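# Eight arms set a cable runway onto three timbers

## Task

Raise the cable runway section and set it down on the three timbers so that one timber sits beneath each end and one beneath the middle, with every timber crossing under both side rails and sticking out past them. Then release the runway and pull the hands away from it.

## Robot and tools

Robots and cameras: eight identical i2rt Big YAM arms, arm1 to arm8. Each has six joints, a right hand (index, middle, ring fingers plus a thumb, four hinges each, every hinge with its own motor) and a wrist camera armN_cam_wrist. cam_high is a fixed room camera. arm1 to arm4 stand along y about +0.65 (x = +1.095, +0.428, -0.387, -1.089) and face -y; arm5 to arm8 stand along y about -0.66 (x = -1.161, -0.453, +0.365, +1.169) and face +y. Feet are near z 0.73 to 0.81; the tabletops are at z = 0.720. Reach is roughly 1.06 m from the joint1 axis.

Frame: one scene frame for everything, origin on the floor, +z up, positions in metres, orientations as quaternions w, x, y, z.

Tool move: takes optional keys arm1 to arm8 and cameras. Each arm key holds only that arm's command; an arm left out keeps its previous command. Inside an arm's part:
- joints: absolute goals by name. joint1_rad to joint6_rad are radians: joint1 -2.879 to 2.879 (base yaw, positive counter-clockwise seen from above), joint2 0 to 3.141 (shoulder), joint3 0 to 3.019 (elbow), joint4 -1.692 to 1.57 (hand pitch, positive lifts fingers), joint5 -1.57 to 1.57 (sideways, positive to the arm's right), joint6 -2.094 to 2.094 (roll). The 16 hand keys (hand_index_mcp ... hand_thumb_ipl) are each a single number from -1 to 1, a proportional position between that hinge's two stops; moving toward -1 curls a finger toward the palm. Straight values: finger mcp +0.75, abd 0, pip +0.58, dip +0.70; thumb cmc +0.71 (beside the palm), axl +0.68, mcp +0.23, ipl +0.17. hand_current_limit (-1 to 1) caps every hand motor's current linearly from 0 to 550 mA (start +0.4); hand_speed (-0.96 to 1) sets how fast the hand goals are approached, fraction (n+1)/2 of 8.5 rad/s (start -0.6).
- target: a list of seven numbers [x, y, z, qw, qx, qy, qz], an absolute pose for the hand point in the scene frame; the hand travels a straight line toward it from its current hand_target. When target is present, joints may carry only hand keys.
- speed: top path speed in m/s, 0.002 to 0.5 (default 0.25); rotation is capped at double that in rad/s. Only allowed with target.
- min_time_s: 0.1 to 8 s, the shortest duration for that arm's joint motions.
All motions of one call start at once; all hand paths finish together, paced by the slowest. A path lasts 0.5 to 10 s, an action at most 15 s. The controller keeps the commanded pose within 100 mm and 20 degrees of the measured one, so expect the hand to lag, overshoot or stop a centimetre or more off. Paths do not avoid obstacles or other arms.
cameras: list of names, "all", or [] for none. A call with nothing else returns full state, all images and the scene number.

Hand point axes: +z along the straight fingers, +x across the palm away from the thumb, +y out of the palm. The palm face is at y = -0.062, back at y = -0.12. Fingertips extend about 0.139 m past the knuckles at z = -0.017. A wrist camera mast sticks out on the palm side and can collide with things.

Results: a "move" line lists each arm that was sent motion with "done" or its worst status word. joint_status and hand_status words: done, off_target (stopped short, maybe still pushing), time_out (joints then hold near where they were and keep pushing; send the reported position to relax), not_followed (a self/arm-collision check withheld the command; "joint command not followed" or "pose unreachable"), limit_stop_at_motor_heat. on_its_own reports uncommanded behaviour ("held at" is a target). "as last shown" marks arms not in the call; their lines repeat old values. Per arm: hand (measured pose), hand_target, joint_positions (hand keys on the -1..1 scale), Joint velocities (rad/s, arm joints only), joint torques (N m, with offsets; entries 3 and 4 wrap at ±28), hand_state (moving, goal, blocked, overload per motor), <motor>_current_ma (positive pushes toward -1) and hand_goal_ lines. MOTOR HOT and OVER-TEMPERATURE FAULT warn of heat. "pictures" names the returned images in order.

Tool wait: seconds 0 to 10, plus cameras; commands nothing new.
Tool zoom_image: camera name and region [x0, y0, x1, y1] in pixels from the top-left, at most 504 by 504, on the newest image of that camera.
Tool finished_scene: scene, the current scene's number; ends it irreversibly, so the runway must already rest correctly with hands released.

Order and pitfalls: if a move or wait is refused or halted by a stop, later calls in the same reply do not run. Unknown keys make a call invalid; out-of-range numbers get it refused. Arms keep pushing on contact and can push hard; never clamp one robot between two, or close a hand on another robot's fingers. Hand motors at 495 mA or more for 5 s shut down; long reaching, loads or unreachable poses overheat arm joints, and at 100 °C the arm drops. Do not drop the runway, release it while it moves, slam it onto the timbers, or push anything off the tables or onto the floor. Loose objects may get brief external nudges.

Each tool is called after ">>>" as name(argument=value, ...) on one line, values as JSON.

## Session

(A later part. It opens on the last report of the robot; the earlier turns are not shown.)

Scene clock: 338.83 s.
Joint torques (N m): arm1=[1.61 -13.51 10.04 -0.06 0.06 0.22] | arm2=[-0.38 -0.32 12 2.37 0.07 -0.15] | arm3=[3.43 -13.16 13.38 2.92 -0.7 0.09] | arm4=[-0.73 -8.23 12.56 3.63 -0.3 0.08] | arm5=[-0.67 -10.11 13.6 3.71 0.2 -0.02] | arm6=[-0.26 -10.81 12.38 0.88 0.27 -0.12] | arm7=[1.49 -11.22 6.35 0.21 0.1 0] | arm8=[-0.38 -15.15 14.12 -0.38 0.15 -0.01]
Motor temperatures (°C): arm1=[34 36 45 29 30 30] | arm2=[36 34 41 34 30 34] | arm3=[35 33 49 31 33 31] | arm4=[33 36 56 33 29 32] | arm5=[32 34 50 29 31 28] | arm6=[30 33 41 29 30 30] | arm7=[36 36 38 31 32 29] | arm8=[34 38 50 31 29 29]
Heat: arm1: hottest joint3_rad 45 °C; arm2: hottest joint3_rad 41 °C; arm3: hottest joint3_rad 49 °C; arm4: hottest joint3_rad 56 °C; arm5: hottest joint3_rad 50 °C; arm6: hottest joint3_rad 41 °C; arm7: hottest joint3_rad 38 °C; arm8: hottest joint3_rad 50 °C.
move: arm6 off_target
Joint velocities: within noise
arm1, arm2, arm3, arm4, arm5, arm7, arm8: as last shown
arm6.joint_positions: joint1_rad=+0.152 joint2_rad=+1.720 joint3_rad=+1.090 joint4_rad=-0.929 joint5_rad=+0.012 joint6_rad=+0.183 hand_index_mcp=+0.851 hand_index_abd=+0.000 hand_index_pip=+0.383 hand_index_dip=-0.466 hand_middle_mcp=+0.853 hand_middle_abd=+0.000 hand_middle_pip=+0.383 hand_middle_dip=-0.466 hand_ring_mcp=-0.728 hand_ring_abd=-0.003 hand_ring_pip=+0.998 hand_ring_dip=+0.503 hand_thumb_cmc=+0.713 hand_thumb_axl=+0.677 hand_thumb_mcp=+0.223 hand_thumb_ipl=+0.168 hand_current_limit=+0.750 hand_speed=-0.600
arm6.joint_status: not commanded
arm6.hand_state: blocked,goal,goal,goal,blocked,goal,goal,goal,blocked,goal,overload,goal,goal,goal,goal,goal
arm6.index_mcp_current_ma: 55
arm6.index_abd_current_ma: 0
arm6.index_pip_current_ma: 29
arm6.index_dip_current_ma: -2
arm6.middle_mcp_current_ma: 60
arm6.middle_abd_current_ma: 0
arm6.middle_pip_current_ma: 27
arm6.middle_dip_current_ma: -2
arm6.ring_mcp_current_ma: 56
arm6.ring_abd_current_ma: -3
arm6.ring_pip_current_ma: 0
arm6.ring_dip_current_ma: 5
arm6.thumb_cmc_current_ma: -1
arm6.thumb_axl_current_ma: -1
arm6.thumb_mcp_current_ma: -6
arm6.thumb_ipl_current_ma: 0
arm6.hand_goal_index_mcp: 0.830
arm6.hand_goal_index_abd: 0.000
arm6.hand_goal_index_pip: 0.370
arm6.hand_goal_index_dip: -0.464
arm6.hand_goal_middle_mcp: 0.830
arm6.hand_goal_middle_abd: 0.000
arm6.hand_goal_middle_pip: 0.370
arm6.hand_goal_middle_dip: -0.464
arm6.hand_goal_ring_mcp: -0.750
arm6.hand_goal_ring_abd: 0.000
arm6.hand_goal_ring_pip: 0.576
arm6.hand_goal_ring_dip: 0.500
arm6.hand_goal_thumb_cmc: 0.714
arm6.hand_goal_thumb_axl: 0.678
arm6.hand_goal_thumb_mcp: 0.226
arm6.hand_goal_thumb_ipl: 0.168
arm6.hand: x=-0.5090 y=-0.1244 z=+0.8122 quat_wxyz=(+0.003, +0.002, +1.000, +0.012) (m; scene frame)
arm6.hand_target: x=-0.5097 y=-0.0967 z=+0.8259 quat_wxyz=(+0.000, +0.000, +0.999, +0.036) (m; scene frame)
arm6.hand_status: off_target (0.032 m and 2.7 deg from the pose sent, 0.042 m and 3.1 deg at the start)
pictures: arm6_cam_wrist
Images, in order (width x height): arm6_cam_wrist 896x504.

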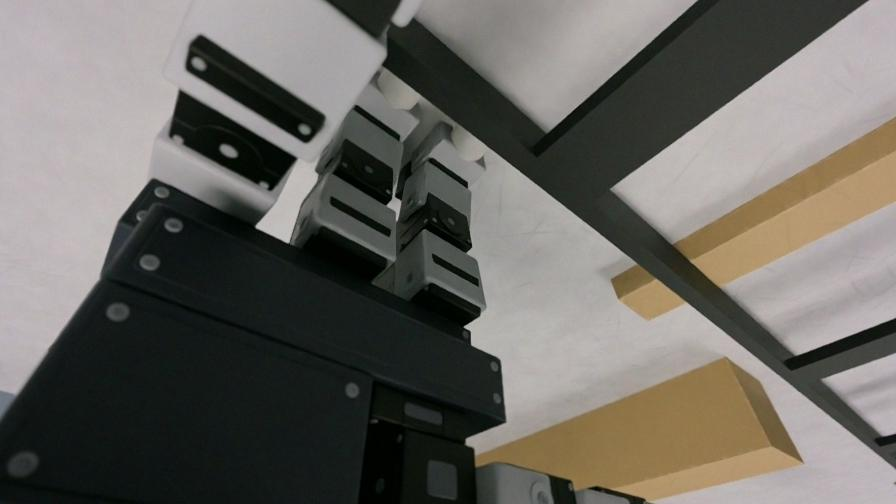

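>>> move(arm6={"target":[-0.51,-0.075,0.829,0,0,1,0.042],"speed":0.1})

>>> move(arm6={"target":[-0.51,-0.055,0.832,0,0,1,0.050],"speed":0.1}, cameras=["arm6_cam_wrist"])

Scene clock: 340.37 s.
Joint torques (N m): arm1=[1.55 -13.51 9.95 0.05 0.05 0.2] | arm2=[-0.15 -0.15 12.11 2.44 0.05 -0.1] | arm3=[3.49 -12.86 13.37 2.89 -0.7 0.09] | arm4=[-0.67 -8.23 12.56 3.62 -0.3 0.08] | arm5=[0.56 -10.29 13.68 3.67 0.21 -0.01] | arm6=[-0.44 -10.81 14.01 1.61 0.33 -0.17] | arm7=[1.49 -11.16 6.35 0.24 0.09 0.02] | arm8=[0.5 -15.85 13.81 -0.29 0.17 0.02]
Motor temperatures (°C): arm1=[34 36 45 29 30 30] | arm2=[36 34 41 34 30 34] | arm3=[35 33 49 31 33 31] | arm4=[33 36 56 33 29 32] | arm5=[32 34 50 29 31 28] | arm6=[30 33 41 29 30 30] | arm7=[36 36 38 31 32 29] | arm8=[34 38 50 31 29 29]
Heat: arm1: hottest joint3_rad 45 °C; arm2: hottest joint3_rad 41 °C; arm3: hottest joint3_rad 49 °C; arm4: hottest joint3_rad 56 °C; arm5: hottest joint3_rad 50 °C; arm6: hottest joint3_rad 41 °C; arm7: hottest joint3_rad 38 °C; arm8: hottest joint3_rad 50 °C.
move: arm6 off_target
Joint velocities: within noise
arm1, arm2, arm3, arm4, arm5, arm7, arm8: as last shown
arm6.joint_positions: joint1_rad=+0.150 joint2_rad=+1.745 joint3_rad=+1.124 joint4_rad=-0.960 joint5_rad=+0.012 joint6_rad=+0.182 hand_index_mcp=+0.857 hand_index_abd=+0.000 hand_index_pip=+0.385 hand_index_dip=-0.470 hand_middle_mcp=+0.862 hand_middle_abd=+0.000 hand_middle_pip=+0.382 hand_middle_dip=-0.475 hand_ring_mcp=-0.728 hand_ring_abd=-0.003 hand_ring_pip=+0.998 hand_ring_dip=+0.503 hand_thumb_cmc=+0.713 hand_thumb_axl=+0.677 hand_thumb_mcp=+0.223 hand_thumb_ipl=+0.168 hand_current_limit=+0.750 hand_speed=-0.600
arm6.joint_status: not commanded
arm6.hand_state: blocked,goal,goal,goal,blocked,goal,goal,goal,blocked,goal,overload,goal,goal,goal,goal,goal
arm6.index_mcp_current_ma: 75
arm6.index_abd_current_ma: 0
arm6.index_pip_current_ma: 33
arm6.index_dip_current_ma: -11
arm6.middle_mcp_current_ma: 91
arm6.middle_abd_current_ma: 0
arm6.middle_pip_current_ma: 26
arm6.middle_dip_current_ma: -22
arm6.ring_mcp_current_ma: 56
arm6.ring_abd_current_ma: -3
arm6.ring_pip_current_ma: 0
arm6.ring_dip_current_ma: 5
arm6.thumb_cmc_current_ma: -1
arm6.thumb_axl_current_ma: -1
arm6.thumb_mcp_current_ma: -6
arm6.thumb_ipl_current_ma: 0
arm6.hand_goal_index_mcp: 0.830
arm6.hand_goal_index_abd: 0.000
arm6.hand_goal_index_pip: 0.370
arm6.hand_goal_index_dip: -0.464
arm6.hand_goal_middle_mcp: 0.830
arm6.hand_goal_middle_abd: 0.000
arm6.hand_goal_middle_pip: 0.370
arm6.hand_goal_middle_dip: -0.464
arm6.hand_goal_ring_mcp: -0.750
arm6.hand_goal_ring_abd: 0.000
arm6.hand_goal_ring_pip: 0.576
arm6.hand_goal_ring_dip: 0.500
arm6.hand_goal_thumb_cmc: 0.714
arm6.hand_goal_thumb_axl: 0.678
arm6.hand_goal_thumb_mcp: 0.226
arm6.hand_goal_thumb_ipl: 0.168
arm6.hand: x=-0.5086 y=-0.1185 z=+0.8104 quat_wxyz=(+0.005, +0.003, +1.000, +0.002) (m; scene frame)
arm6.hand_target: x=-0.5093 y=-0.0785 z=+0.8311 quat_wxyz=(+0.001, +0.000, +0.999, +0.042) (m; scene frame)
arm6.hand_status: off_target (0.047 m and 4.6 deg from the pose sent, 0.052 m and 3.4 deg at the start)
pictures: none

Scene clock: 341.37 s.
Joint torques (N m): arm1=[1.9 -13.27 10.13 -0.02 0.07 0.21] | arm2=[-1.49 0.32 12.14 2.36 0.09 -0.09] | arm3=[3.49 -13.1 13.39 2.88 -0.71 0.1] | arm4=[-0.67 -8.23 12.55 3.63 -0.3 0.08] | arm5=[-0.09 -10.17 13.57 3.81 0.17 0.02] | arm6=[-0.85 -10.4 15.45 2.71 0.45 -0.23] | arm7=[1.49 -11.22 6.34 0.23 0.1 0] | arm8=[1.03 -15.44 13.93 -0.47 0.17 0.01]
Motor temperatures (°C): arm1=[34 36 45 29 30 30] | arm2=[36 34 41 34 30 34] | arm3=[35 33 49 31 33 31] | arm4=[33 36 56 33 29 32] | arm5=[32 34 50 29 31 28] | arm6=[30 33 41 29 30 30] | arm7=[36 36 38 31 32 29] | arm8=[34 38 50 31 29 29]
Heat: arm1: hottest joint3_rad 45 °C; arm2: hottest joint3_rad 41 °C; arm3: hottest joint3_rad 49 °C; arm4: hottest joint3_rad 56 °C; arm5: hottest joint3_rad 50 °C; arm6: hottest joint3_rad 41 °C; arm7: hottest joint3_rad 38 °C; arm8: hottest joint3_rad 50 °C.
move: arm6 off_target
Joint velocities: within noise
arm1.joint_positions: joint1_rad=+0.212 joint2_rad=+1.633 joint3_rad=+1.289 joint4_rad=-1.254 joint5_rad=+0.002 joint6_rad=+0.237 hand_index_mcp=+0.752 hand_index_abd=-0.003 hand_index_pip=+0.573 hand_index_dip=-0.577 hand_middle_mcp=+0.751 hand_middle_abd=-0.003 hand_middle_pip=+0.574 hand_middle_dip=-0.577 hand_ring_mcp=+0.752 hand_ring_abd=-0.003 hand_ring_pip=+0.574 hand_ring_dip=-0.577 hand_thumb_cmc=+0.714 hand_thumb_axl=+0.677 hand_thumb_mcp=+0.222 hand_thumb_ipl=+0.168 hand_current_limit=+0.400 hand_speed=-0.600
arm1.joint_status: not commanded
arm1.hand_state: goal,goal,goal,goal,goal,goal,goal,goal,goal,goal,goal,goal,goal,goal,goal,goal
arm1.index_mcp_current_ma: -5
arm1.index_abd_current_ma: -6
arm1.index_pip_current_ma: -5
arm1.index_dip_current_ma: 7
arm1.middle_mcp_current_ma: -5
arm1.middle_abd_current_ma: -5
arm1.middle_pip_current_ma: -5
arm1.middle_dip_current_ma: 7
arm1.ring_mcp_current_ma: -5
arm1.ring_abd_current_ma: -5
arm1.ring_pip_current_ma: -4
arm1.ring_dip_current_ma: 6
arm1.thumb_cmc_current_ma: -1
arm1.thumb_axl_current_ma: -1
arm1.thumb_mcp_current_ma: -12
arm1.thumb_ipl_current_ma: -1
arm1.hand_goal_index_mcp: 0.754
arm1.hand_goal_index_abd: 0.000
arm1.hand_goal_index_pip: 0.576
arm1.hand_goal_index_dip: -0.580
arm1.hand_goal_middle_mcp: 0.754
arm1.hand_goal_middle_abd: 0.000
arm1.hand_goal_middle_pip: 0.576
arm1.hand_goal_middle_dip: -0.580
arm1.hand_goal_ring_mcp: 0.754
arm1.hand_goal_ring_abd: 0.000
arm1.hand_goal_ring_pip: 0.576
arm1.hand_goal_ring_dip: -0.580
arm1.hand_goal_thumb_cmc: 0.714
arm1.hand_goal_thumb_axl: 0.678
arm1.hand_goal_thumb_mcp: 0.226
arm1.hand_goal_thumb_ipl: 0.168
arm1.hand: x=+1.1831 y=+0.1107 z=+0.9349 quat_wxyz=(-0.014, +1.000, +0.002, -0.003) (m; scene frame)
arm1.hand_target: x=+1.1898 y=+0.1005 z=+0.9500 quat_wxyz=(+0.000, +1.000, +0.000, +0.000) (m; scene frame)
arm1.hand_status: not commanded
arm2.joint_positions: joint1_rad=-0.203 joint2_rad=+0.637 joint3_rad=+1.344 joint4_rad=-1.264 joint5_rad=-0.037 joint6_rad=+1.147 hand_index_mcp=+0.754 hand_index_abd=+0.000 hand_index_pip=+0.577 hand_index_dip=+0.696 hand_middle_mcp=+0.754 hand_middle_abd=+0.000 hand_middle_pip=+0.577 hand_middle_dip=+0.696 hand_ring_mcp=+0.754 hand_ring_abd=+0.000 hand_ring_pip=+0.577 hand_ring_dip=+0.696 hand_thumb_cmc=+0.714 hand_thumb_axl=+0.677 hand_thumb_mcp=+0.226 hand_thumb_ipl=+0.168 hand_current_limit=+0.400 hand_speed=-0.600
arm2.joint_status: not commanded
arm2.hand_state: goal,goal,goal,goal,goal,goal,goal,goal,goal,goal,goal,goal,goal,goal,goal,goal
arm2.index_mcp_current_ma: 0
arm2.index_abd_current_ma: 0
arm2.index_pip_current_ma: 0
arm2.index_dip_current_ma: 0
arm2.middle_mcp_current_ma: 0
arm2.middle_abd_current_ma: 0
arm2.middle_pip_current_ma: 0
arm2.middle_dip_current_ma: 0
arm2.ring_mcp_current_ma: 0
arm2.ring_abd_current_ma: 0
arm2.ring_pip_current_ma: 0
arm2.ring_dip_current_ma: 0
arm2.thumb_cmc_current_ma: 0
arm2.thumb_axl_current_ma: 0
arm2.thumb_mcp_current_ma: 0
arm2.thumb_ipl_current_ma: 0
arm2.hand_goal_index_mcp: 0.754
arm2.hand_goal_index_abd: 0.000
arm2.hand_goal_index_pip: 0.576
arm2.hand_goal_index_dip: 0.696
arm2.hand_goal_middle_mcp: 0.754
arm2.hand_goal_middle_abd: 0.000
arm2.hand_goal_middle_pip: 0.576
arm2.hand_goal_middle_dip: 0.696
arm2.hand_goal_ring_mcp: 0.754
arm2.hand_goal_ring_abd: 0.000
arm2.hand_goal_ring_pip: 0.576
arm2.hand_goal_ring_dip: 0.696
arm2.hand_goal_thumb_cmc: 0.714
arm2.hand_goal_thumb_axl: 0.678
arm2.hand_goal_thumb_mcp: 0.226
arm2.hand_goal_thumb_ipl: 0.168
arm2.hand: x=+0.2905 y=+0.4217 z=+1.2742 quat_wxyz=(+0.433, +0.679, -0.545, +0.234) (m; scene frame)
arm2.hand_target: x=+0.2911 y=+0.4248 z=+1.2909 quat_wxyz=(+0.447, +0.673, -0.539, +0.240) (m; scene frame)
arm2.hand_status: not commanded
arm3.joint_positions: joint1_rad=-0.271 joint2_rad=+1.800 joint3_rad=+1.228 joint4_rad=-1.038 joint5_rad=+0.010 joint6_rad=-0.268 hand_index_mcp=+0.837 hand_index_abd=-0.001 hand_index_pip=+0.441 hand_index_dip=-0.544 hand_middle_mcp=+0.829 hand_middle_abd=+0.001 hand_middle_pip=+0.447 hand_middle_dip=-0.520 hand_ring_mcp=+0.823 hand_ring_abd=+0.001 hand_ring_pip=+0.455 hand_ring_dip=-0.502 hand_thumb_cmc=+0.715 hand_thumb_axl=+0.677 hand_thumb_mcp=+0.223 hand_thumb_ipl=+0.168 hand_current_limit=+0.750 hand_speed=-0.600
arm3.joint_status: not commanded
arm3.hand_state: blocked,goal,goal,blocked,blocked,goal,goal,goal,blocked,goal,goal,goal,goal,goal,goal,goal
arm3.index_mcp_current_ma: 121
arm3.index_abd_current_ma: 0
arm3.index_pip_current_ma: 2
arm3.index_dip_current_ma: -20
arm3.middle_mcp_current_ma: 71
arm3.middle_abd_current_ma: 0
arm3.middle_pip_current_ma: 5
arm3.middle_dip_current_ma: -4
arm3.ring_mcp_current_ma: 56
arm3.ring_abd_current_ma: 0
arm3.ring_pip_current_ma: 13
arm3.ring_dip_current_ma: 3
arm3.thumb_cmc_current_ma: 0
arm3.thumb_axl_current_ma: 0
arm3.thumb_mcp_current_ma: -1
arm3.thumb_ipl_current_ma: 0
arm3.hand_goal_index_mcp: 0.770
arm3.hand_goal_index_abd: 0.000
arm3.hand_goal_index_pip: 0.436
arm3.hand_goal_index_dip: -0.520
arm3.hand_goal_middle_mcp: 0.780
arm3.hand_goal_middle_abd: 0.000
arm3.hand_goal_middle_pip: 0.436
arm3.hand_goal_middle_dip: -0.510
arm3.hand_goal_ring_mcp: 0.780
arm3.hand_goal_ring_abd: 0.000
arm3.hand_goal_ring_pip: 0.436
arm3.hand_goal_ring_dip: -0.510
arm3.hand_goal_thumb_cmc: 0.714
arm3.hand_goal_thumb_axl: 0.678
arm3.hand_goal_thumb_mcp: 0.226
arm3.hand_goal_thumb_ipl: 0.168
arm3.hand: x=-0.5514 y=+0.1080 z=+0.8053 quat_wxyz=(-0.019, +1.000, -0.009, +0.006) (m; scene frame)
arm3.hand_target: x=-0.5474 y=+0.0517 z=+0.8239 quat_wxyz=(+0.040, +0.999, +0.001, +0.001) (m; scene frame)
arm3.hand_status: not commanded
arm4.joint_positions: joint1_rad=-0.167 joint2_rad=+1.696 joint3_rad=+1.232 joint4_rad=-1.145 joint5_rad=-0.012 joint6_rad=-0.128 hand_index_mcp=+0.832 hand_index_abd=-0.001 hand_index_pip=+0.442 hand_index_dip=-0.542 hand_middle_mcp=+0.825 hand_middle_abd=+0.000 hand_middle_pip=+0.448 hand_middle_dip=-0.523 hand_ring_mcp=+0.822 hand_ring_abd=-0.001 hand_ring_pip=+0.456 hand_ring_dip=-0.511 hand_thumb_cmc=+0.715 hand_thumb_axl=+0.677 hand_thumb_mcp=+0.223 hand_thumb_ipl=+0.168 hand_current_limit=+0.750 hand_speed=-0.600
arm4.joint_status: not commanded
arm4.hand_state: blocked,goal,goal,blocked,blocked,goal,goal,goal,blocked,goal,goal,goal,goal,goal,goal,goal
arm4.index_mcp_current_ma: 147
arm4.index_abd_current_ma: 0
arm4.index_pip_current_ma: 4
arm4.index_dip_current_ma: -28
arm4.middle_mcp_current_ma: 124
arm4.middle_abd_current_ma: 0
arm4.middle_pip_current_ma: 11
arm4.middle_dip_current_ma: -13
arm4.ring_mcp_current_ma: 112
arm4.ring_abd_current_ma: 0
arm4.ring_pip_current_ma: 24
arm4.ring_dip_current_ma: 0
arm4.thumb_cmc_current_ma: 0
arm4.thumb_axl_current_ma: 0
arm4.thumb_mcp_current_ma: -2
arm4.thumb_ipl_current_ma: 0
arm4.hand_goal_index_mcp: 0.770
arm4.hand_goal_index_abd: 0.000
arm4.hand_goal_index_pip: 0.436
arm4.hand_goal_index_dip: -0.520
arm4.hand_goal_middle_mcp: 0.770
arm4.hand_goal_middle_abd: 0.000
arm4.hand_goal_middle_pip: 0.436
arm4.hand_goal_middle_dip: -0.510
arm4.hand_goal_ring_mcp: 0.770
arm4.hand_goal_ring_abd: 0.000
arm4.hand_goal_ring_pip: 0.436
arm4.hand_goal_ring_dip: -0.510
arm4.hand_goal_thumb_cmc: 0.714
arm4.hand_goal_thumb_axl: 0.678
arm4.hand_goal_thumb_mcp: 0.226
arm4.hand_goal_thumb_ipl: 0.168
arm4.hand: x=-1.1713 y=+0.0948 z=+0.8077 quat_wxyz=(-0.017, +1.000, -0.002, +0.003) (m; scene frame)
arm4.hand_target: x=-1.1687 y=+0.0416 z=+0.8244 quat_wxyz=(+0.040, +0.999, +0.000, +0.001) (m; scene frame)
arm4.hand_status: not commanded
arm5.joint_positions: joint1_rad=+0.026 joint2_rad=+1.762 joint3_rad=+1.168 joint4_rad=-1.004 joint5_rad=-0.014 joint6_rad=-0.015 hand_index_mcp=+0.835 hand_index_abd=-0.001 hand_index_pip=+0.443 hand_index_dip=-0.515 hand_middle_mcp=+0.834 hand_middle_abd=+0.000 hand_middle_pip=+0.443 hand_middle_dip=-0.514 hand_ring_mcp=+0.829 hand_ring_abd=+0.002 hand_ring_pip=+0.443 hand_ring_dip=-0.511 hand_thumb_cmc=+0.715 hand_thumb_axl=+0.677 hand_thumb_mcp=+0.223 hand_thumb_ipl=+0.168 hand_current_limit=+0.750 hand_speed=-0.600
arm5.joint_status: not commanded
arm5.hand_state: blocked,goal,goal,goal,blocked,goal,goal,goal,blocked,goal,goal,goal,goal,goal,goal,goal
arm5.index_mcp_current_ma: 154
arm5.index_abd_current_ma: 0
arm5.index_pip_current_ma: 9
arm5.index_dip_current_ma: -25
arm5.middle_mcp_current_ma: 151
arm5.middle_abd_current_ma: 0
arm5.middle_pip_current_ma: 8
arm5.middle_dip_current_ma: -23
arm5.ring_mcp_current_ma: 134
arm5.ring_abd_current_ma: 1
arm5.ring_pip_current_ma: 9
arm5.ring_dip_current_ma: -16
arm5.thumb_cmc_current_ma: 1
arm5.thumb_axl_current_ma: 0
arm5.thumb_mcp_current_ma: -4
arm5.thumb_ipl_current_ma: 0
arm5.hand_goal_index_mcp: 0.780
arm5.hand_goal_index_abd: 0.000
arm5.hand_goal_index_pip: 0.436
arm5.hand_goal_index_dip: -0.500
arm5.hand_goal_middle_mcp: 0.780
arm5.hand_goal_middle_abd: 0.000
arm5.hand_goal_middle_pip: 0.436
arm5.hand_goal_middle_dip: -0.500
arm5.hand_goal_ring_mcp: 0.780
arm5.hand_goal_ring_abd: 0.000
arm5.hand_goal_ring_pip: 0.436
arm5.hand_goal_ring_dip: -0.500
arm5.hand_goal_thumb_cmc: 0.714
arm5.hand_goal_thumb_axl: 0.678
arm5.hand_goal_thumb_mcp: 0.226
arm5.hand_goal_thumb_ipl: 0.168
arm5.hand: x=-1.1326 y=-0.1039 z=+0.8123 quat_wxyz=(-0.002, +0.001, +1.000, -0.015) (m; scene frame)
arm5.hand_target: x=-1.1305 y=-0.0435 z=+0.8331 quat_wxyz=(+0.000, +0.001, +0.999, +0.050) (m; scene frame)
arm5.hand_status: not commanded
arm6.joint_positions: joint1_rad=+0.148 joint2_rad=+1.763 joint3_rad=+1.155 joint4_rad=-0.989 joint5_rad=+0.012 joint6_rad=+0.182 hand_index_mcp=+0.881 hand_index_abd=+0.000 hand_index_pip=+0.385 hand_index_dip=-0.474 hand_middle_mcp=+0.886 hand_middle_abd=+0.000 hand_middle_pip=+0.382 hand_middle_dip=-0.481 hand_ring_mcp=-0.728 hand_ring_abd=-0.003 hand_ring_pip=+0.998 hand_ring_dip=+0.503 hand_thumb_cmc=+0.713 hand_thumb_axl=+0.677 hand_thumb_mcp=+0.223 hand_thumb_ipl=+0.168 hand_current_limit=+0.750 hand_speed=-0.600
arm6.joint_status: not commanded
arm6.hand_state: blocked,goal,goal,goal,blocked,goal,goal,goal,blocked,goal,overload,goal,goal,goal,goal,goal
arm6.index_mcp_current_ma: 166
arm6.index_abd_current_ma: 0
arm6.index_pip_current_ma: 33
arm6.index_dip_current_ma: -20
arm6.middle_mcp_current_ma: 188
arm6.middle_abd_current_ma: 0
arm6.middle_pip_current_ma: 25
arm6.middle_dip_current_ma: -40
arm6.ring_mcp_current_ma: 56
arm6.ring_abd_current_ma: -3
arm6.ring_pip_current_ma: 0
arm6.ring_dip_current_ma: 5
arm6.thumb_cmc_current_ma: -1
arm6.thumb_axl_current_ma: -1
arm6.thumb_mcp_current_ma: -6
arm6.thumb_ipl_current_ma: 0
arm6.hand_goal_index_mcp: 0.830
arm6.hand_goal_index_abd: 0.000
arm6.hand_goal_index_pip: 0.370
arm6.hand_goal_index_dip: -0.464
arm6.hand_goal_middle_mcp: 0.830
arm6.hand_goal_middle_abd: 0.000
arm6.hand_goal_middle_pip: 0.370
arm6.hand_goal_middle_dip: -0.464
arm6.hand_goal_ring_mcp: -0.750
arm6.hand_goal_ring_abd: 0.000
arm6.hand_goal_ring_pip: 0.576
arm6.hand_goal_ring_dip: 0.500
arm6.hand_goal_thumb_cmc: 0.714
arm6.hand_goal_thumb_axl: 0.678
arm6.hand_goal_thumb_mcp: 0.226
arm6.hand_goal_thumb_ipl: 0.168
arm6.hand: x=-0.5087 y=-0.1131 z=+0.8107 quat_wxyz=(+0.006, +0.003, +1.000, -0.006) (m; scene frame)
arm6.hand_target: x=-0.5088 y=-0.0610 z=+0.8357 quat_wxyz=(+0.001, +0.000, +0.999, +0.050) (m; scene frame)
arm6.hand_status: off_target (0.062 m and 6.5 deg from the pose sent, 0.067 m and 5.5 deg at the start)
arm7.joint_positions: joint1_rad=-0.008 joint2_rad=+1.394 joint3_rad=+0.944 joint4_rad=-1.112 joint5_rad=+0.000 joint6_rad=-0.042 hand_index_mcp=+0.755 hand_index_abd=+0.000 hand_index_pip=+0.579 hand_index_dip=-0.798 hand_middle_mcp=+0.755 hand_middle_abd=+0.000 hand_middle_pip=+0.578 hand_middle_dip=-0.797 hand_ring_mcp=+0.755 hand_ring_abd=+0.000 hand_ring_pip=+0.578 hand_ring_dip=-0.798 hand_thumb_cmc=+0.712 hand_thumb_axl=+0.677 hand_thumb_mcp=+0.223 hand_thumb_ipl=+0.168 hand_current_limit=+0.750 hand_speed=-0.600
arm7.joint_status: not commanded
arm7.hand_state: goal,goal,goal,goal,goal,goal,goal,goal,goal,goal,goal,goal,goal,goal,goal,goal
arm7.index_mcp_current_ma: 2
arm7.index_abd_current_ma: 0
arm7.index_pip_current_ma: 6
arm7.index_dip_current_ma: 5
arm7.middle_mcp_current_ma: 2
arm7.middle_abd_current_ma: 0
arm7.middle_pip_current_ma: 5
arm7.middle_dip_current_ma: 5
arm7.ring_mcp_current_ma: 2
arm7.ring_abd_current_ma: 1
arm7.ring_pip_current_ma: 5
arm7.ring_dip_current_ma: 5
arm7.thumb_cmc_current_ma: -4
arm7.thumb_axl_current_ma: -1
arm7.thumb_mcp_current_ma: -9
arm7.thumb_ipl_current_ma: -1
arm7.hand_goal_index_mcp: 0.754
arm7.hand_goal_index_abd: 0.000
arm7.hand_goal_index_pip: 0.576
arm7.hand_goal_index_dip: -0.800
arm7.hand_goal_middle_mcp: 0.754
arm7.hand_goal_middle_abd: 0.000
arm7.hand_goal_middle_pip: 0.576
arm7.hand_goal_middle_dip: -0.800
arm7.hand_goal_ring_mcp: 0.754
arm7.hand_goal_ring_abd: 0.000
arm7.hand_goal_ring_pip: 0.576
arm7.hand_goal_ring_dip: -0.800
arm7.hand_goal_thumb_cmc: 0.714
arm7.hand_goal_thumb_axl: 0.678
arm7.hand_goal_thumb_mcp: 0.226
arm7.hand_goal_thumb_ipl: 0.168
arm7.hand: x=+0.4041 y=-0.1943 z=+0.8997 quat_wxyz=(+0.000, +0.000, +1.000, +0.003) (m; scene frame)
arm7.hand_target: x=+0.4051 y=-0.1999 z=+0.9000 quat_wxyz=(+0.000, +0.000, +1.000, +0.000) (m; scene frame)
arm7.hand_status: not commanded
arm8.joint_positions: joint1_rad=-0.393 joint2_rad=+1.717 joint3_rad=+1.354 joint4_rad=-1.259 joint5_rad=+0.012 joint6_rad=-0.348 hand_index_mcp=+0.749 hand_index_abd=+0.003 hand_index_pip=+0.573 hand_index_dip=-0.582 hand_middle_mcp=+0.749 hand_middle_abd=+0.003 hand_middle_pip=+0.573 hand_middle_dip=-0.577 hand_ring_mcp=+0.752 hand_ring_abd=+0.002 hand_ring_pip=+0.574 hand_ring_dip=-0.577 hand_thumb_cmc=+0.715 hand_thumb_axl=+0.677 hand_thumb_mcp=+0.223 hand_thumb_ipl=+0.168 hand_current_limit=+0.400 hand_speed=-0.600
arm8.joint_status: not commanded
arm8.hand_state: goal,goal,goal,goal,goal,goal,goal,goal,goal,goal,goal,goal,goal,goal,goal,goal
arm8.index_mcp_current_ma: -4
arm8.index_abd_current_ma: 1
arm8.index_pip_current_ma: -2
arm8.index_dip_current_ma: -1
arm8.middle_mcp_current_ma: -4
arm8.middle_abd_current_ma: 2
arm8.middle_pip_current_ma: -2
arm8.middle_dip_current_ma: 2
arm8.ring_mcp_current_ma: -1
arm8.ring_abd_current_ma: 1
arm8.ring_pip_current_ma: -1
arm8.ring_dip_current_ma: 2
arm8.thumb_cmc_current_ma: 0
arm8.thumb_axl_current_ma: 0
arm8.thumb_mcp_current_ma: -2
arm8.thumb_ipl_current_ma: 0
arm8.hand_goal_index_mcp: 0.754
arm8.hand_goal_index_abd: 0.000
arm8.hand_goal_index_pip: 0.576
arm8.hand_goal_index_dip: -0.580
arm8.hand_goal_middle_mcp: 0.754
arm8.hand_goal_middle_abd: 0.000
arm8.hand_goal_middle_pip: 0.576
arm8.hand_goal_middle_dip: -0.580
arm8.hand_goal_ring_mcp: 0.754
arm8.hand_goal_ring_abd: 0.000
arm8.hand_goal_ring_pip: 0.576
arm8.hand_goal_ring_dip: -0.580
arm8.hand_goal_thumb_cmc: 0.714
arm8.hand_goal_thumb_axl: 0.678
arm8.hand_goal_thumb_mcp: 0.226
arm8.hand_goal_thumb_ipl: 0.168
arm8.hand: x=+1.3619 y=-0.1148 z=+0.9234 quat_wxyz=(-0.009, -0.001, +1.000, -0.022) (m; scene frame)
arm8.hand_target: x=+1.3721 y=-0.1012 z=+0.9501 quat_wxyz=(+0.000, +0.000, +1.000, +0.000) (m; scene frame)
arm8.hand_status: not commanded
pictures: arm6_cam_wrist
Images, in order (width x height): arm6_cam_wrist 896x504.

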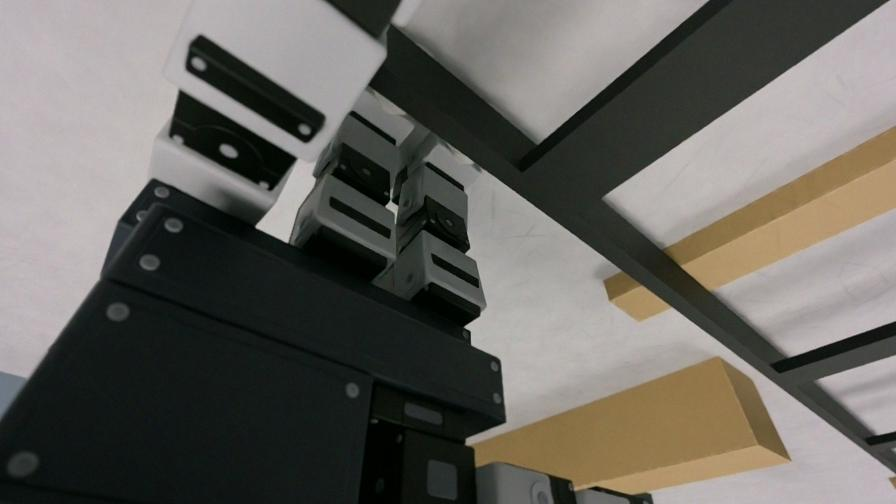

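>>> move(arm6={"target":[-0.51,-0.045,0.845,0,0,1,0.050],"speed":0.1,"joints":{"hand_index_mcp":0.80,"hand_middle_mcp":0.80}}, cameras=["arm6_cam_wrist"])

Scene clock: 342.73 s.
Joint torques (N m): arm1=[1.61 -13.16 10.15 0.06 0.07 0.22] | arm2=[-0.32 -0.03 12.23 2.5 0.04 -0.13] | arm3=[3.43 -13.04 13.34 2.89 -0.7 0.1] | arm4=[-0.73 -8.23 12.55 3.63 -0.3 0.08] | arm5=[-0.44 -10.34 13.61 3.64 0.12 0.01] | arm6=[-0.97 -11.87 16.43 2.43 0.47 -0.25] | arm7=[1.49 -11.16 6.35 0.2 0.09 0] | arm8=[-0.26 -14.8 13.91 -0.46 0.14 0.06]
Motor temperatures (°C): arm1=[34 36 45 29 30 30] | arm2=[36 34 41 34 30 34] | arm3=[35 33 49 31 33 31] | arm4=[33 36 56 33 29 32] | arm5=[32 34 51 29 31 28] | arm6=[30 33 41 29 30 30] | arm7=[36 36 38 31 32 29] | arm8=[34 38 50 31 29 29]
Heat: arm1: hottest joint3_rad 45 °C; arm2: hottest joint3_rad 41 °C; arm3: hottest joint3_rad 49 °C; arm4: hottest joint3_rad 56 °C; arm5: hottest joint3_rad 51 °C; arm6: hottest joint3_rad 41 °C; arm7: hottest joint3_rad 38 °C; arm8: hottest joint3_rad 50 °C.
move: arm6 off_target
Joint velocities: within noise
arm1, arm2, arm3, arm4, arm5, arm7, arm8: as last shown
arm6.joint_positions: joint1_rad=+0.148 joint2_rad=+1.781 joint3_rad=+1.187 joint4_rad=-1.028 joint5_rad=+0.012 joint6_rad=+0.181 hand_index_mcp=+0.881 hand_index_abd=+0.000 hand_index_pip=+0.390 hand_index_dip=-0.472 hand_middle_mcp=+0.886 hand_middle_abd=+0.000 hand_middle_pip=+0.386 hand_middle_dip=-0.481 hand_ring_mcp=-0.728 hand_ring_abd=-0.003 hand_ring_pip=+0.998 hand_ring_dip=+0.503 hand_thumb_cmc=+0.713 hand_thumb_axl=+0.677 hand_thumb_mcp=+0.223 hand_thumb_ipl=+0.168 hand_current_limit=+0.750 hand_speed=-0.600
arm6.joint_status: hand_index_mcp off_target (ended at +0.881, target +0.800); hand_middle_mcp off_target (ended at +0.886, target +0.800)
arm6.hand_state: blocked,goal,blocked,goal,blocked,goal,goal,goal,blocked,goal,overload,goal,goal,goal,goal,goal
arm6.index_mcp_current_ma: 298
arm6.index_abd_current_ma: 0
arm6.index_pip_current_ma: 48
arm6.index_dip_current_ma: -15
arm6.middle_mcp_current_ma: 323
arm6.middle_abd_current_ma: 0
arm6.middle_pip_current_ma: 35
arm6.middle_dip_current_ma: -40
arm6.ring_mcp_current_ma: 56
arm6.ring_abd_current_ma: -3
arm6.ring_pip_current_ma: 0
arm6.ring_dip_current_ma: 5
arm6.thumb_cmc_current_ma: -1
arm6.thumb_axl_current_ma: -1
arm6.thumb_mcp_current_ma: -6
arm6.thumb_ipl_current_ma: 0
arm6.hand_goal_index_mcp: 0.800
arm6.hand_goal_index_abd: 0.000
arm6.hand_goal_index_pip: 0.370
arm6.hand_goal_index_dip: -0.464
arm6.hand_goal_middle_mcp: 0.800
arm6.hand_goal_middle_abd: 0.000
arm6.hand_goal_middle_pip: 0.370
arm6.hand_goal_middle_dip: -0.464
arm6.hand_goal_ring_mcp: -0.750
arm6.hand_goal_ring_abd: 0.000
arm6.hand_goal_ring_pip: 0.576
arm6.hand_goal_ring_dip: 0.500
arm6.hand_goal_thumb_cmc: 0.714
arm6.hand_goal_thumb_axl: 0.678
arm6.hand_goal_thumb_mcp: 0.226
arm6.hand_goal_thumb_ipl: 0.168
arm6.hand: x=-0.5091 y=-0.1103 z=+0.8105 quat_wxyz=(+0.009, +0.003, +1.000, -0.019) (m; scene frame)
arm6.hand_target: x=-0.5086 y=-0.0526 z=+0.8498 quat_wxyz=(+0.002, +0.000, +0.999, +0.050) (m; scene frame)
arm6.hand_status: off_target (0.074 m and 8.0 deg from the pose sent, 0.076 m and 6.5 deg at the start)
pictures: arm6_cam_wrist
Images, in order (width x height): arm6_cam_wrist 896x504.

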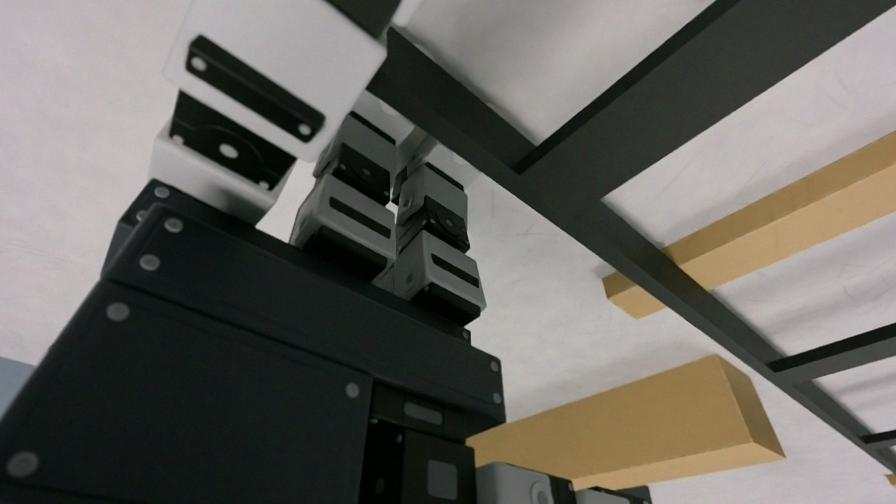

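>>> move(arm6={"target":[-0.51,-0.045,0.845,0,0,1,0.060],"speed":0.1,"joints":{"hand_index_mcp":0.81,"hand_middle_mcp":0.81,"hand_index_dip":-0.57,"hand_middle_dip":-0.57}}, cameras=["arm6_cam_wrist"])

Scene clock: 344.57 s.
Joint torques (N m): arm1=[1.73 -13.45 10.02 -0.03 0.05 0.21] | arm2=[-0.5 0.03 12.16 2.44 0.05 -0.08] | arm3=[3.43 -13.27 13.37 2.89 -0.7 0.1] | arm4=[-0.73 -8.23 12.55 3.63 -0.3 0.08] | arm5=[0.15 -9.88 13.74 3.64 0.16 0.05] | arm6=[-0.79 -12.98 14.94 3.52 0.58 -0.17] | arm7=[1.49 -11.05 6.34 0.24 0.09 0.01] | arm8=[-0.56 -15.85 13.83 -0.08 0.13 0.09]
Motor temperatures (°C): arm1=[34 36 45 29 30 30] | arm2=[36 34 41 34 30 34] | arm3=[35 33 49 31 33 31] | arm4=[33 36 56 33 29 32] | arm5=[32 34 51 29 31 28] | arm6=[30 33 42 29 30 30] | arm7=[36 36 38 31 32 29] | arm8=[34 39 50 31 29 29]
Heat: arm1: hottest joint3_rad 45 °C; arm2: hottest joint3_rad 41 °C; arm3: hottest joint3_rad 49 °C; arm4: hottest joint3_rad 56 °C; arm5: hottest joint3_rad 51 °C; arm6: hottest joint3_rad 42 °C; arm7: hottest joint3_rad 38 °C; arm8: hottest joint3_rad 50 °C.
move: arm6 off_target
Joint velocities: within noise
arm1, arm2, arm3, arm4, arm5, arm7, arm8: as last shown
arm6.joint_positions: joint1_rad=+0.147 joint2_rad=+1.788 joint3_rad=+1.187 joint4_rad=-1.024 joint5_rad=+0.012 joint6_rad=+0.176 hand_index_mcp=+0.881 hand_index_abd=-0.002 hand_index_pip=+0.398 hand_index_dip=-0.559 hand_middle_mcp=+0.886 hand_middle_abd=-0.002 hand_middle_pip=+0.392 hand_middle_dip=-0.567 hand_ring_mcp=-0.728 hand_ring_abd=-0.003 hand_ring_pip=+0.998 hand_ring_dip=+0.503 hand_thumb_cmc=+0.713 hand_thumb_axl=+0.677 hand_thumb_mcp=+0.223 hand_thumb_ipl=+0.168 hand_current_limit=+0.750 hand_speed=-0.600
arm6.joint_status: hand_index_mcp off_target (ended at +0.881, target +0.810); hand_middle_mcp off_target (ended at +0.886, target +0.810); the others done
arm6.hand_state: blocked,goal,blocked,goal,blocked,goal,blocked,goal,blocked,goal,overload,goal,goal,goal,goal,goal
arm6.index_mcp_current_ma: 252
arm6.index_abd_current_ma: -2
arm6.index_pip_current_ma: 73
arm6.index_dip_current_ma: 23
arm6.middle_mcp_current_ma: 274
arm6.middle_abd_current_ma: -2
arm6.middle_pip_current_ma: 53
arm6.middle_dip_current_ma: 4
arm6.ring_mcp_current_ma: 56
arm6.ring_abd_current_ma: -3
arm6.ring_pip_current_ma: 0
arm6.ring_dip_current_ma: 5
arm6.thumb_cmc_current_ma: -1
arm6.thumb_axl_current_ma: -1
arm6.thumb_mcp_current_ma: -6
arm6.thumb_ipl_current_ma: 0
arm6.hand_goal_index_mcp: 0.810
arm6.hand_goal_index_abd: 0.000
arm6.hand_goal_index_pip: 0.370
arm6.hand_goal_index_dip: -0.570
arm6.hand_goal_middle_mcp: 0.810
arm6.hand_goal_middle_abd: 0.000
arm6.hand_goal_middle_pip: 0.370
arm6.hand_goal_middle_dip: -0.570
arm6.hand_goal_ring_mcp: -0.750
arm6.hand_goal_ring_abd: 0.000
arm6.hand_goal_ring_pip: 0.576
arm6.hand_goal_ring_dip: 0.500
arm6.hand_goal_thumb_cmc: 0.714
arm6.hand_goal_thumb_axl: 0.678
arm6.hand_goal_thumb_mcp: 0.226
arm6.hand_goal_thumb_ipl: 0.168
arm6.hand: x=-0.5092 y=-0.1098 z=+0.8072 quat_wxyz=(+0.009, +0.001, +1.000, -0.020) (m; scene frame)
arm6.hand_target: x=-0.5087 y=-0.0526 z=+0.8503 quat_wxyz=(+0.001, +0.001, +0.998, +0.060) (m; scene frame)
arm6.hand_status: off_target (0.075 m and 9.2 deg from the pose sent, 0.074 m and 9.1 deg at the start)
pictures: arm6_cam_wrist
Images, in order (width x height): arm6_cam_wrist 896x504.

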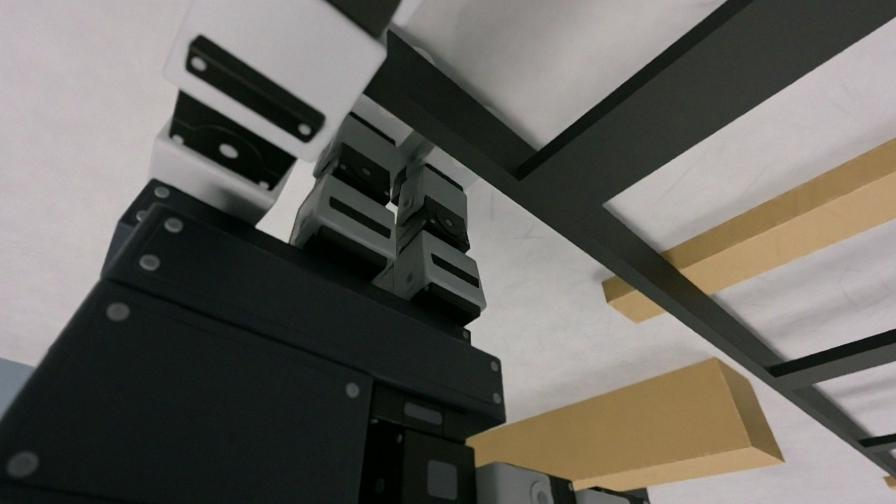

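>>> move(arm3={"target":[-0.55,0.050,0.845,0.040,1,0,0],"speed":0.1,"joints":{"hand_index_mcp":0.73,"hand_middle_mcp":0.73,"hand_ring_mcp":0.73,"hand_index_pip":0.38,"hand_middle_pip":0.38,"hand_ring_pip":0.38,"hand_index_dip":-0.68,"hand_middle_dip":-0.68,"hand_ring_dip":-0.68}}, arm4={"target":[-1.17,0.040,0.845,0.040,1,0,0],"speed":0.1,"joints":{"hand_index_mcp":0.73,"hand_middle_mcp":0.73,"hand_ring_mcp":0.73,"hand_index_pip":0.38,"hand_middle_pip":0.38,"hand_ring_pip":0.38,"hand_index_dip":-0.68,"hand_middle_dip":-0.68,"hand_ring_dip":-0.68}}, arm5={"target":[-1.13,-0.040,0.850,0,0,1,0.050],"speed":0.1,"joints":{"hand_index_mcp":0.73,"hand_middle_mcp":0.73,"hand_ring_mcp":0.73,"hand_index_pip":0.38,"hand_middle_pip":0.38,"hand_ring_pip":0.38,"hand_index_dip":-0.68,"hand_middle_dip":-0.68,"hand_ring_dip":-0.68}}, arm6={"target":[-0.51,-0.050,0.860,0,0,1,0.060],"speed":0.1,"joints":{"hand_index_mcp":0.80,"hand_middle_mcp":0.80,"hand_index_pip":0.34,"hand_middle_pip":0.34,"hand_index_dip":-0.68,"hand_middle_dip":-0.68}})

Scene clock: 347.40 s.
Joint torques (N m): arm1=[1.85 -13.33 10.11 -0.02 0.07 0.21] | arm2=[-0.56 0.03 12.25 2.36 0.04 -0.15] | arm3=[2.37 -17.55 13.44 1.25 -1.22 -0.1] | arm4=[-1.2 -11.87 13.04 2.17 -0.82 -0.11] | arm5=[-0.62 -14.74 14.05 2.15 0.22 -0.05] | arm6=[-0.56 -15.15 15.05 2.14 0.61 -0.12] | arm7=[1.55 -11.22 6.38 0.21 0.08 0] | arm8=[-0.38 -15.74 14.11 -0.12 0.14 0.06]
Motor temperatures (°C): arm1=[34 36 45 29 30 30] | arm2=[36 34 41 34 30 34] | arm3=[35 34 49 31 33 31] | arm4=[33 36 57 33 29 32] | arm5=[32 34 51 29 31 28] | arm6=[30 33 43 29 30 30] | arm7=[36 36 38 31 32 29] | arm8=[34 39 50 31 29 29]
Heat: arm1: hottest joint3_rad 45 °C; arm2: hottest joint3_rad 41 °C; arm3: hottest joint3_rad 49 °C; arm4: hottest joint3_rad 57 °C; arm5: hottest joint3_rad 51 °C; arm6: hottest joint3_rad 43 °C; arm7: hottest joint3_rad 38 °C; arm8: hottest joint3_rad 50 °C.
move: arm3 off_target; arm4 off_target; arm5 off_target; arm6 off_target
Joint velocities: within noise
arm1, arm2, arm7, arm8: as last shown
arm3.joint_positions: joint1_rad=-0.261 joint2_rad=+1.812 joint3_rad=+1.239 joint4_rad=-1.052 joint5_rad=+0.027 joint6_rad=-0.250 hand_index_mcp=+0.833 hand_index_abd=+0.003 hand_index_pip=+0.430 hand_index_dip=-0.624 hand_middle_mcp=+0.822 hand_middle_abd=+0.005 hand_middle_pip=+0.432 hand_middle_dip=-0.603 hand_ring_mcp=+0.817 hand_ring_abd=+0.004 hand_ring_pip=+0.443 hand_ring_dip=-0.599 hand_thumb_cmc=+0.715 hand_thumb_axl=+0.677 hand_thumb_mcp=+0.223 hand_thumb_ipl=+0.168 hand_current_limit=+0.750 hand_speed=-0.600
arm3.joint_status: hand_index_mcp off_target (ended at +0.833, target +0.730); hand_index_pip off_target (ended at +0.430, target +0.380); hand_index_dip off_target (ended at -0.624, target -0.680); hand_middle_mcp off_target (ended at +0.822, target +0.730); hand_middle_pip off_target (ended at +0.432, target +0.380); hand_middle_dip off_target (ended at -0.603, target -0.680); hand_ring_mcp off_target (ended at +0.817, target +0.730); hand_ring_pip off_target (ended at +0.443, target +0.380); hand_ring_dip off_target (ended at -0.599, target -0.680)
arm3.hand_state: blocked,goal,blocked,blocked,blocked,goal,blocked,blocked,blocked,goal,blocked,blocked,goal,goal,goal,goal
arm3.index_mcp_current_ma: 247
arm3.index_abd_current_ma: 0
arm3.index_pip_current_ma: 65
arm3.index_dip_current_ma: 81
arm3.middle_mcp_current_ma: 204
arm3.middle_abd_current_ma: 1
arm3.middle_pip_current_ma: 71
arm3.middle_dip_current_ma: 139
arm3.ring_mcp_current_ma: 187
arm3.ring_abd_current_ma: 1
arm3.ring_pip_current_ma: 97
arm3.ring_dip_current_ma: 149
arm3.thumb_cmc_current_ma: 0
arm3.thumb_axl_current_ma: 0
arm3.thumb_mcp_current_ma: -1
arm3.thumb_ipl_current_ma: 0
arm3.hand_goal_index_mcp: 0.730
arm3.hand_goal_index_abd: 0.000
arm3.hand_goal_index_pip: 0.380
arm3.hand_goal_index_dip: -0.680
arm3.hand_goal_middle_mcp: 0.730
arm3.hand_goal_middle_abd: 0.000
arm3.hand_goal_middle_pip: 0.380
arm3.hand_goal_middle_dip: -0.680
arm3.hand_goal_ring_mcp: 0.730
arm3.hand_goal_ring_abd: 0.000
arm3.hand_goal_ring_pip: 0.380
arm3.hand_goal_ring_dip: -0.680
arm3.hand_goal_thumb_cmc: 0.714
arm3.hand_goal_thumb_axl: 0.678
arm3.hand_goal_thumb_mcp: 0.226
arm3.hand_goal_thumb_ipl: 0.168
arm3.hand: x=-0.5504 y=+0.1074 z=+0.8018 quat_wxyz=(-0.028, +1.000, -0.013, +0.000) (m; scene frame)
arm3.hand_target: x=-0.5483 y=+0.0562 z=+0.8485 quat_wxyz=(+0.040, +0.999, +0.001, +0.000) (m; scene frame)
arm3.hand_status: off_target (0.072 m and 8.0 deg from the pose sent, 0.070 m and 6.8 deg at the start)
arm4.joint_positions: joint1_rad=-0.162 joint2_rad=+1.709 joint3_rad=+1.245 joint4_rad=-1.160 joint5_rad=+0.002 joint6_rad=-0.111 hand_index_mcp=+0.836 hand_index_abd=+0.002 hand_index_pip=+0.422 hand_index_dip=-0.630 hand_middle_mcp=+0.819 hand_middle_abd=+0.003 hand_middle_pip=+0.434 hand_middle_dip=-0.617 hand_ring_mcp=+0.818 hand_ring_abd=+0.003 hand_ring_pip=+0.444 hand_ring_dip=-0.619 hand_thumb_cmc=+0.715 hand_thumb_axl=+0.677 hand_thumb_mcp=+0.223 hand_thumb_ipl=+0.168 hand_current_limit=+0.750 hand_speed=-0.600
arm4.joint_status: hand_index_mcp off_target (ended at +0.836, target +0.730); hand_index_pip off_target (ended at +0.422, target +0.380); hand_index_dip off_target (ended at -0.630, target -0.680); hand_middle_mcp off_target (ended at +0.819, target +0.730); hand_middle_pip off_target (ended at +0.434, target +0.380); hand_middle_dip off_target (ended at -0.617, target -0.680); hand_ring_mcp off_target (ended at +0.818, target +0.730); hand_ring_pip off_target (ended at +0.444, target +0.380); hand_ring_dip off_target (ended at -0.619, target -0.680)
arm4.hand_state: blocked,goal,blocked,blocked,blocked,goal,blocked,blocked,blocked,goal,blocked,blocked,goal,goal,goal,goal
arm4.index_mcp_current_ma: 324
arm4.index_abd_current_ma: 1
arm4.index_pip_current_ma: 75
arm4.index_dip_current_ma: 98
arm4.middle_mcp_current_ma: 250
arm4.middle_abd_current_ma: 1
arm4.middle_pip_current_ma: 108
arm4.middle_dip_current_ma: 137
arm4.ring_mcp_current_ma: 244
arm4.ring_abd_current_ma: 1
arm4.ring_pip_current_ma: 139
arm4.ring_dip_current_ma: 133
arm4.thumb_cmc_current_ma: 0
arm4.thumb_axl_current_ma: 0
arm4.thumb_mcp_current_ma: -2
arm4.thumb_ipl_current_ma: 0
arm4.hand_goal_index_mcp: 0.730
arm4.hand_goal_index_abd: 0.000
arm4.hand_goal_index_pip: 0.380
arm4.hand_goal_index_dip: -0.680
arm4.hand_goal_middle_mcp: 0.730
arm4.hand_goal_middle_abd: 0.000
arm4.hand_goal_middle_pip: 0.380
arm4.hand_goal_middle_dip: -0.680
arm4.hand_goal_ring_mcp: 0.730
arm4.hand_goal_ring_abd: 0.000
arm4.hand_goal_ring_pip: 0.380
arm4.hand_goal_ring_dip: -0.680
arm4.hand_goal_thumb_cmc: 0.714
arm4.hand_goal_thumb_axl: 0.678
arm4.hand_goal_thumb_mcp: 0.226
arm4.hand_goal_thumb_ipl: 0.168
arm4.hand: x=-1.1728 y=+0.0943 z=+0.8049 quat_wxyz=(-0.025, +1.000, -0.008, -0.003) (m; scene frame)
arm4.hand_target: x=-1.1692 y=+0.0462 z=+0.8482 quat_wxyz=(+0.040, +0.999, +0.001, +0.000) (m; scene frame)
arm4.hand_status: off_target (0.068 m and 7.6 deg from the pose sent, 0.066 m and 6.5 deg at the start)
arm5.joint_positions: joint1_rad=+0.026 joint2_rad=+1.774 joint3_rad=+1.174 joint4_rad=-1.010 joint5_rad=-0.014 joint6_rad=-0.015 hand_index_mcp=+0.825 hand_index_abd=+0.000 hand_index_pip=+0.431 hand_index_dip=-0.616 hand_middle_mcp=+0.824 hand_middle_abd=+0.000 hand_middle_pip=+0.433 hand_middle_dip=-0.615 hand_ring_mcp=+0.817 hand_ring_abd=+0.002 hand_ring_pip=+0.440 hand_ring_dip=-0.616 hand_thumb_cmc=+0.715 hand_thumb_axl=+0.677 hand_thumb_mcp=+0.223 hand_thumb_ipl=+0.168 hand_current_limit=+0.750 hand_speed=-0.600
arm5.joint_status: hand_index_mcp off_target (ended at +0.825, target +0.730); hand_index_pip off_target (ended at +0.431, target +0.380); hand_index_dip off_target (ended at -0.616, target -0.680); hand_middle_mcp off_target (ended at +0.824, target +0.730); hand_middle_pip off_target (ended at +0.433, target +0.380); hand_middle_dip off_target (ended at -0.615, target -0.680); hand_ring_mcp off_target (ended at +0.817, target +0.730); hand_ring_pip off_target (ended at +0.440, target +0.380); hand_ring_dip off_target (ended at -0.616, target -0.680)
arm5.hand_state: blocked,goal,blocked,blocked,blocked,goal,blocked,blocked,blocked,goal,blocked,blocked,goal,goal,goal,goal
arm5.index_mcp_current_ma: 326
arm5.index_abd_current_ma: 0
arm5.index_pip_current_ma: 129
arm5.index_dip_current_ma: 178
arm5.middle_mcp_current_ma: 318
arm5.middle_abd_current_ma: 0
arm5.middle_pip_current_ma: 134
arm5.middle_dip_current_ma: 180
arm5.ring_mcp_current_ma: 290
arm5.ring_abd_current_ma: 1
arm5.ring_pip_current_ma: 160
arm5.ring_dip_current_ma: 175
arm5.thumb_cmc_current_ma: 1
arm5.thumb_axl_current_ma: 0
arm5.thumb_mcp_current_ma: -4
arm5.thumb_ipl_current_ma: 0
arm5.hand_goal_index_mcp: 0.730
arm5.hand_goal_index_abd: 0.000
arm5.hand_goal_index_pip: 0.380
arm5.hand_goal_index_dip: -0.680
arm5.hand_goal_middle_mcp: 0.730
arm5.hand_goal_middle_abd: 0.000
arm5.hand_goal_middle_pip: 0.380
arm5.hand_goal_middle_dip: -0.680
arm5.hand_goal_ring_mcp: 0.730
arm5.hand_goal_ring_abd: 0.000
arm5.hand_goal_ring_pip: 0.380
arm5.hand_goal_ring_dip: -0.680
arm5.hand_goal_thumb_cmc: 0.714
arm5.hand_goal_thumb_axl: 0.678
arm5.hand_goal_thumb_mcp: 0.226
arm5.hand_goal_thumb_ipl: 0.168
arm5.hand: x=-1.1326 y=-0.1039 z=+0.8080 quat_wxyz=(-0.002, +0.001, +1.000, -0.020) (m; scene frame)
arm5.hand_target: x=-1.1304 y=-0.0477 z=+0.8543 quat_wxyz=(+0.000, +0.000, +0.999, +0.050) (m; scene frame)
arm5.hand_status: off_target (0.077 m and 8.1 deg from the pose sent, 0.074 m and 7.4 deg at the start)
arm6.joint_positions: joint1_rad=+0.146 joint2_rad=+1.791 joint3_rad=+1.187 joint4_rad=-1.021 joint5_rad=+0.011 joint6_rad=+0.172 hand_index_mcp=+0.881 hand_index_abd=-0.004 hand_index_pip=+0.398 hand_index_dip=-0.614 hand_middle_mcp=+0.888 hand_middle_abd=-0.006 hand_middle_pip=+0.392 hand_middle_dip=-0.623 hand_ring_mcp=-0.728 hand_ring_abd=-0.003 hand_ring_pip=+0.998 hand_ring_dip=+0.503 hand_thumb_cmc=+0.713 hand_thumb_axl=+0.677 hand_thumb_mcp=+0.223 hand_thumb_ipl=+0.168 hand_current_limit=+0.750 hand_speed=-0.600
arm6.joint_status: hand_index_mcp off_target (ended at +0.881, target +0.800); hand_index_pip off_target (ended at +0.398, target +0.340); hand_index_dip off_target (ended at -0.614, target -0.680); hand_middle_mcp off_target (ended at +0.888, target +0.800); hand_middle_pip off_target (ended at +0.392, target +0.340); hand_middle_dip off_target (ended at -0.623, target -0.680)
arm6.hand_state: blocked,goal,blocked,blocked,blocked,goal,blocked,blocked,blocked,goal,overload,goal,goal,goal,goal,goal
arm6.index_mcp_current_ma: 298
arm6.index_abd_current_ma: -6
arm6.index_pip_current_ma: 182
arm6.index_dip_current_ma: 217
arm6.middle_mcp_current_ma: 330
arm6.middle_abd_current_ma: -8
arm6.middle_pip_current_ma: 157
arm6.middle_dip_current_ma: 180
arm6.ring_mcp_current_ma: 56
arm6.ring_abd_current_ma: -3
arm6.ring_pip_current_ma: 0
arm6.ring_dip_current_ma: 5
arm6.thumb_cmc_current_ma: -1
arm6.thumb_axl_current_ma: -1
arm6.thumb_mcp_current_ma: -6
arm6.thumb_ipl_current_ma: 0
arm6.hand_goal_index_mcp: 0.800
arm6.hand_goal_index_abd: 0.000
arm6.hand_goal_index_pip: 0.340
arm6.hand_goal_index_dip: -0.680
arm6.hand_goal_middle_mcp: 0.800
arm6.hand_goal_middle_abd: 0.000
arm6.hand_goal_middle_pip: 0.340
arm6.hand_goal_middle_dip: -0.680
arm6.hand_goal_ring_mcp: -0.750
arm6.hand_goal_ring_abd: 0.000
arm6.hand_goal_ring_pip: 0.576
arm6.hand_goal_ring_dip: 0.500
arm6.hand_goal_thumb_cmc: 0.714
arm6.hand_goal_thumb_axl: 0.678
arm6.hand_goal_thumb_mcp: 0.226
arm6.hand_goal_thumb_ipl: 0.168
arm6.hand: x=-0.5090 y=-0.1092 z=+0.8055 quat_wxyz=(+0.008, +0.000, +1.000, -0.020) (m; scene frame)
arm6.hand_target: x=-0.5089 y=-0.0572 z=+0.8641 quat_wxyz=(+0.001, +0.001, +0.998, +0.060) (m; scene frame)
arm6.hand_status: off_target (0.080 m and 9.3 deg from the pose sent, 0.080 m and 9.3 deg at the start)
pictures: none


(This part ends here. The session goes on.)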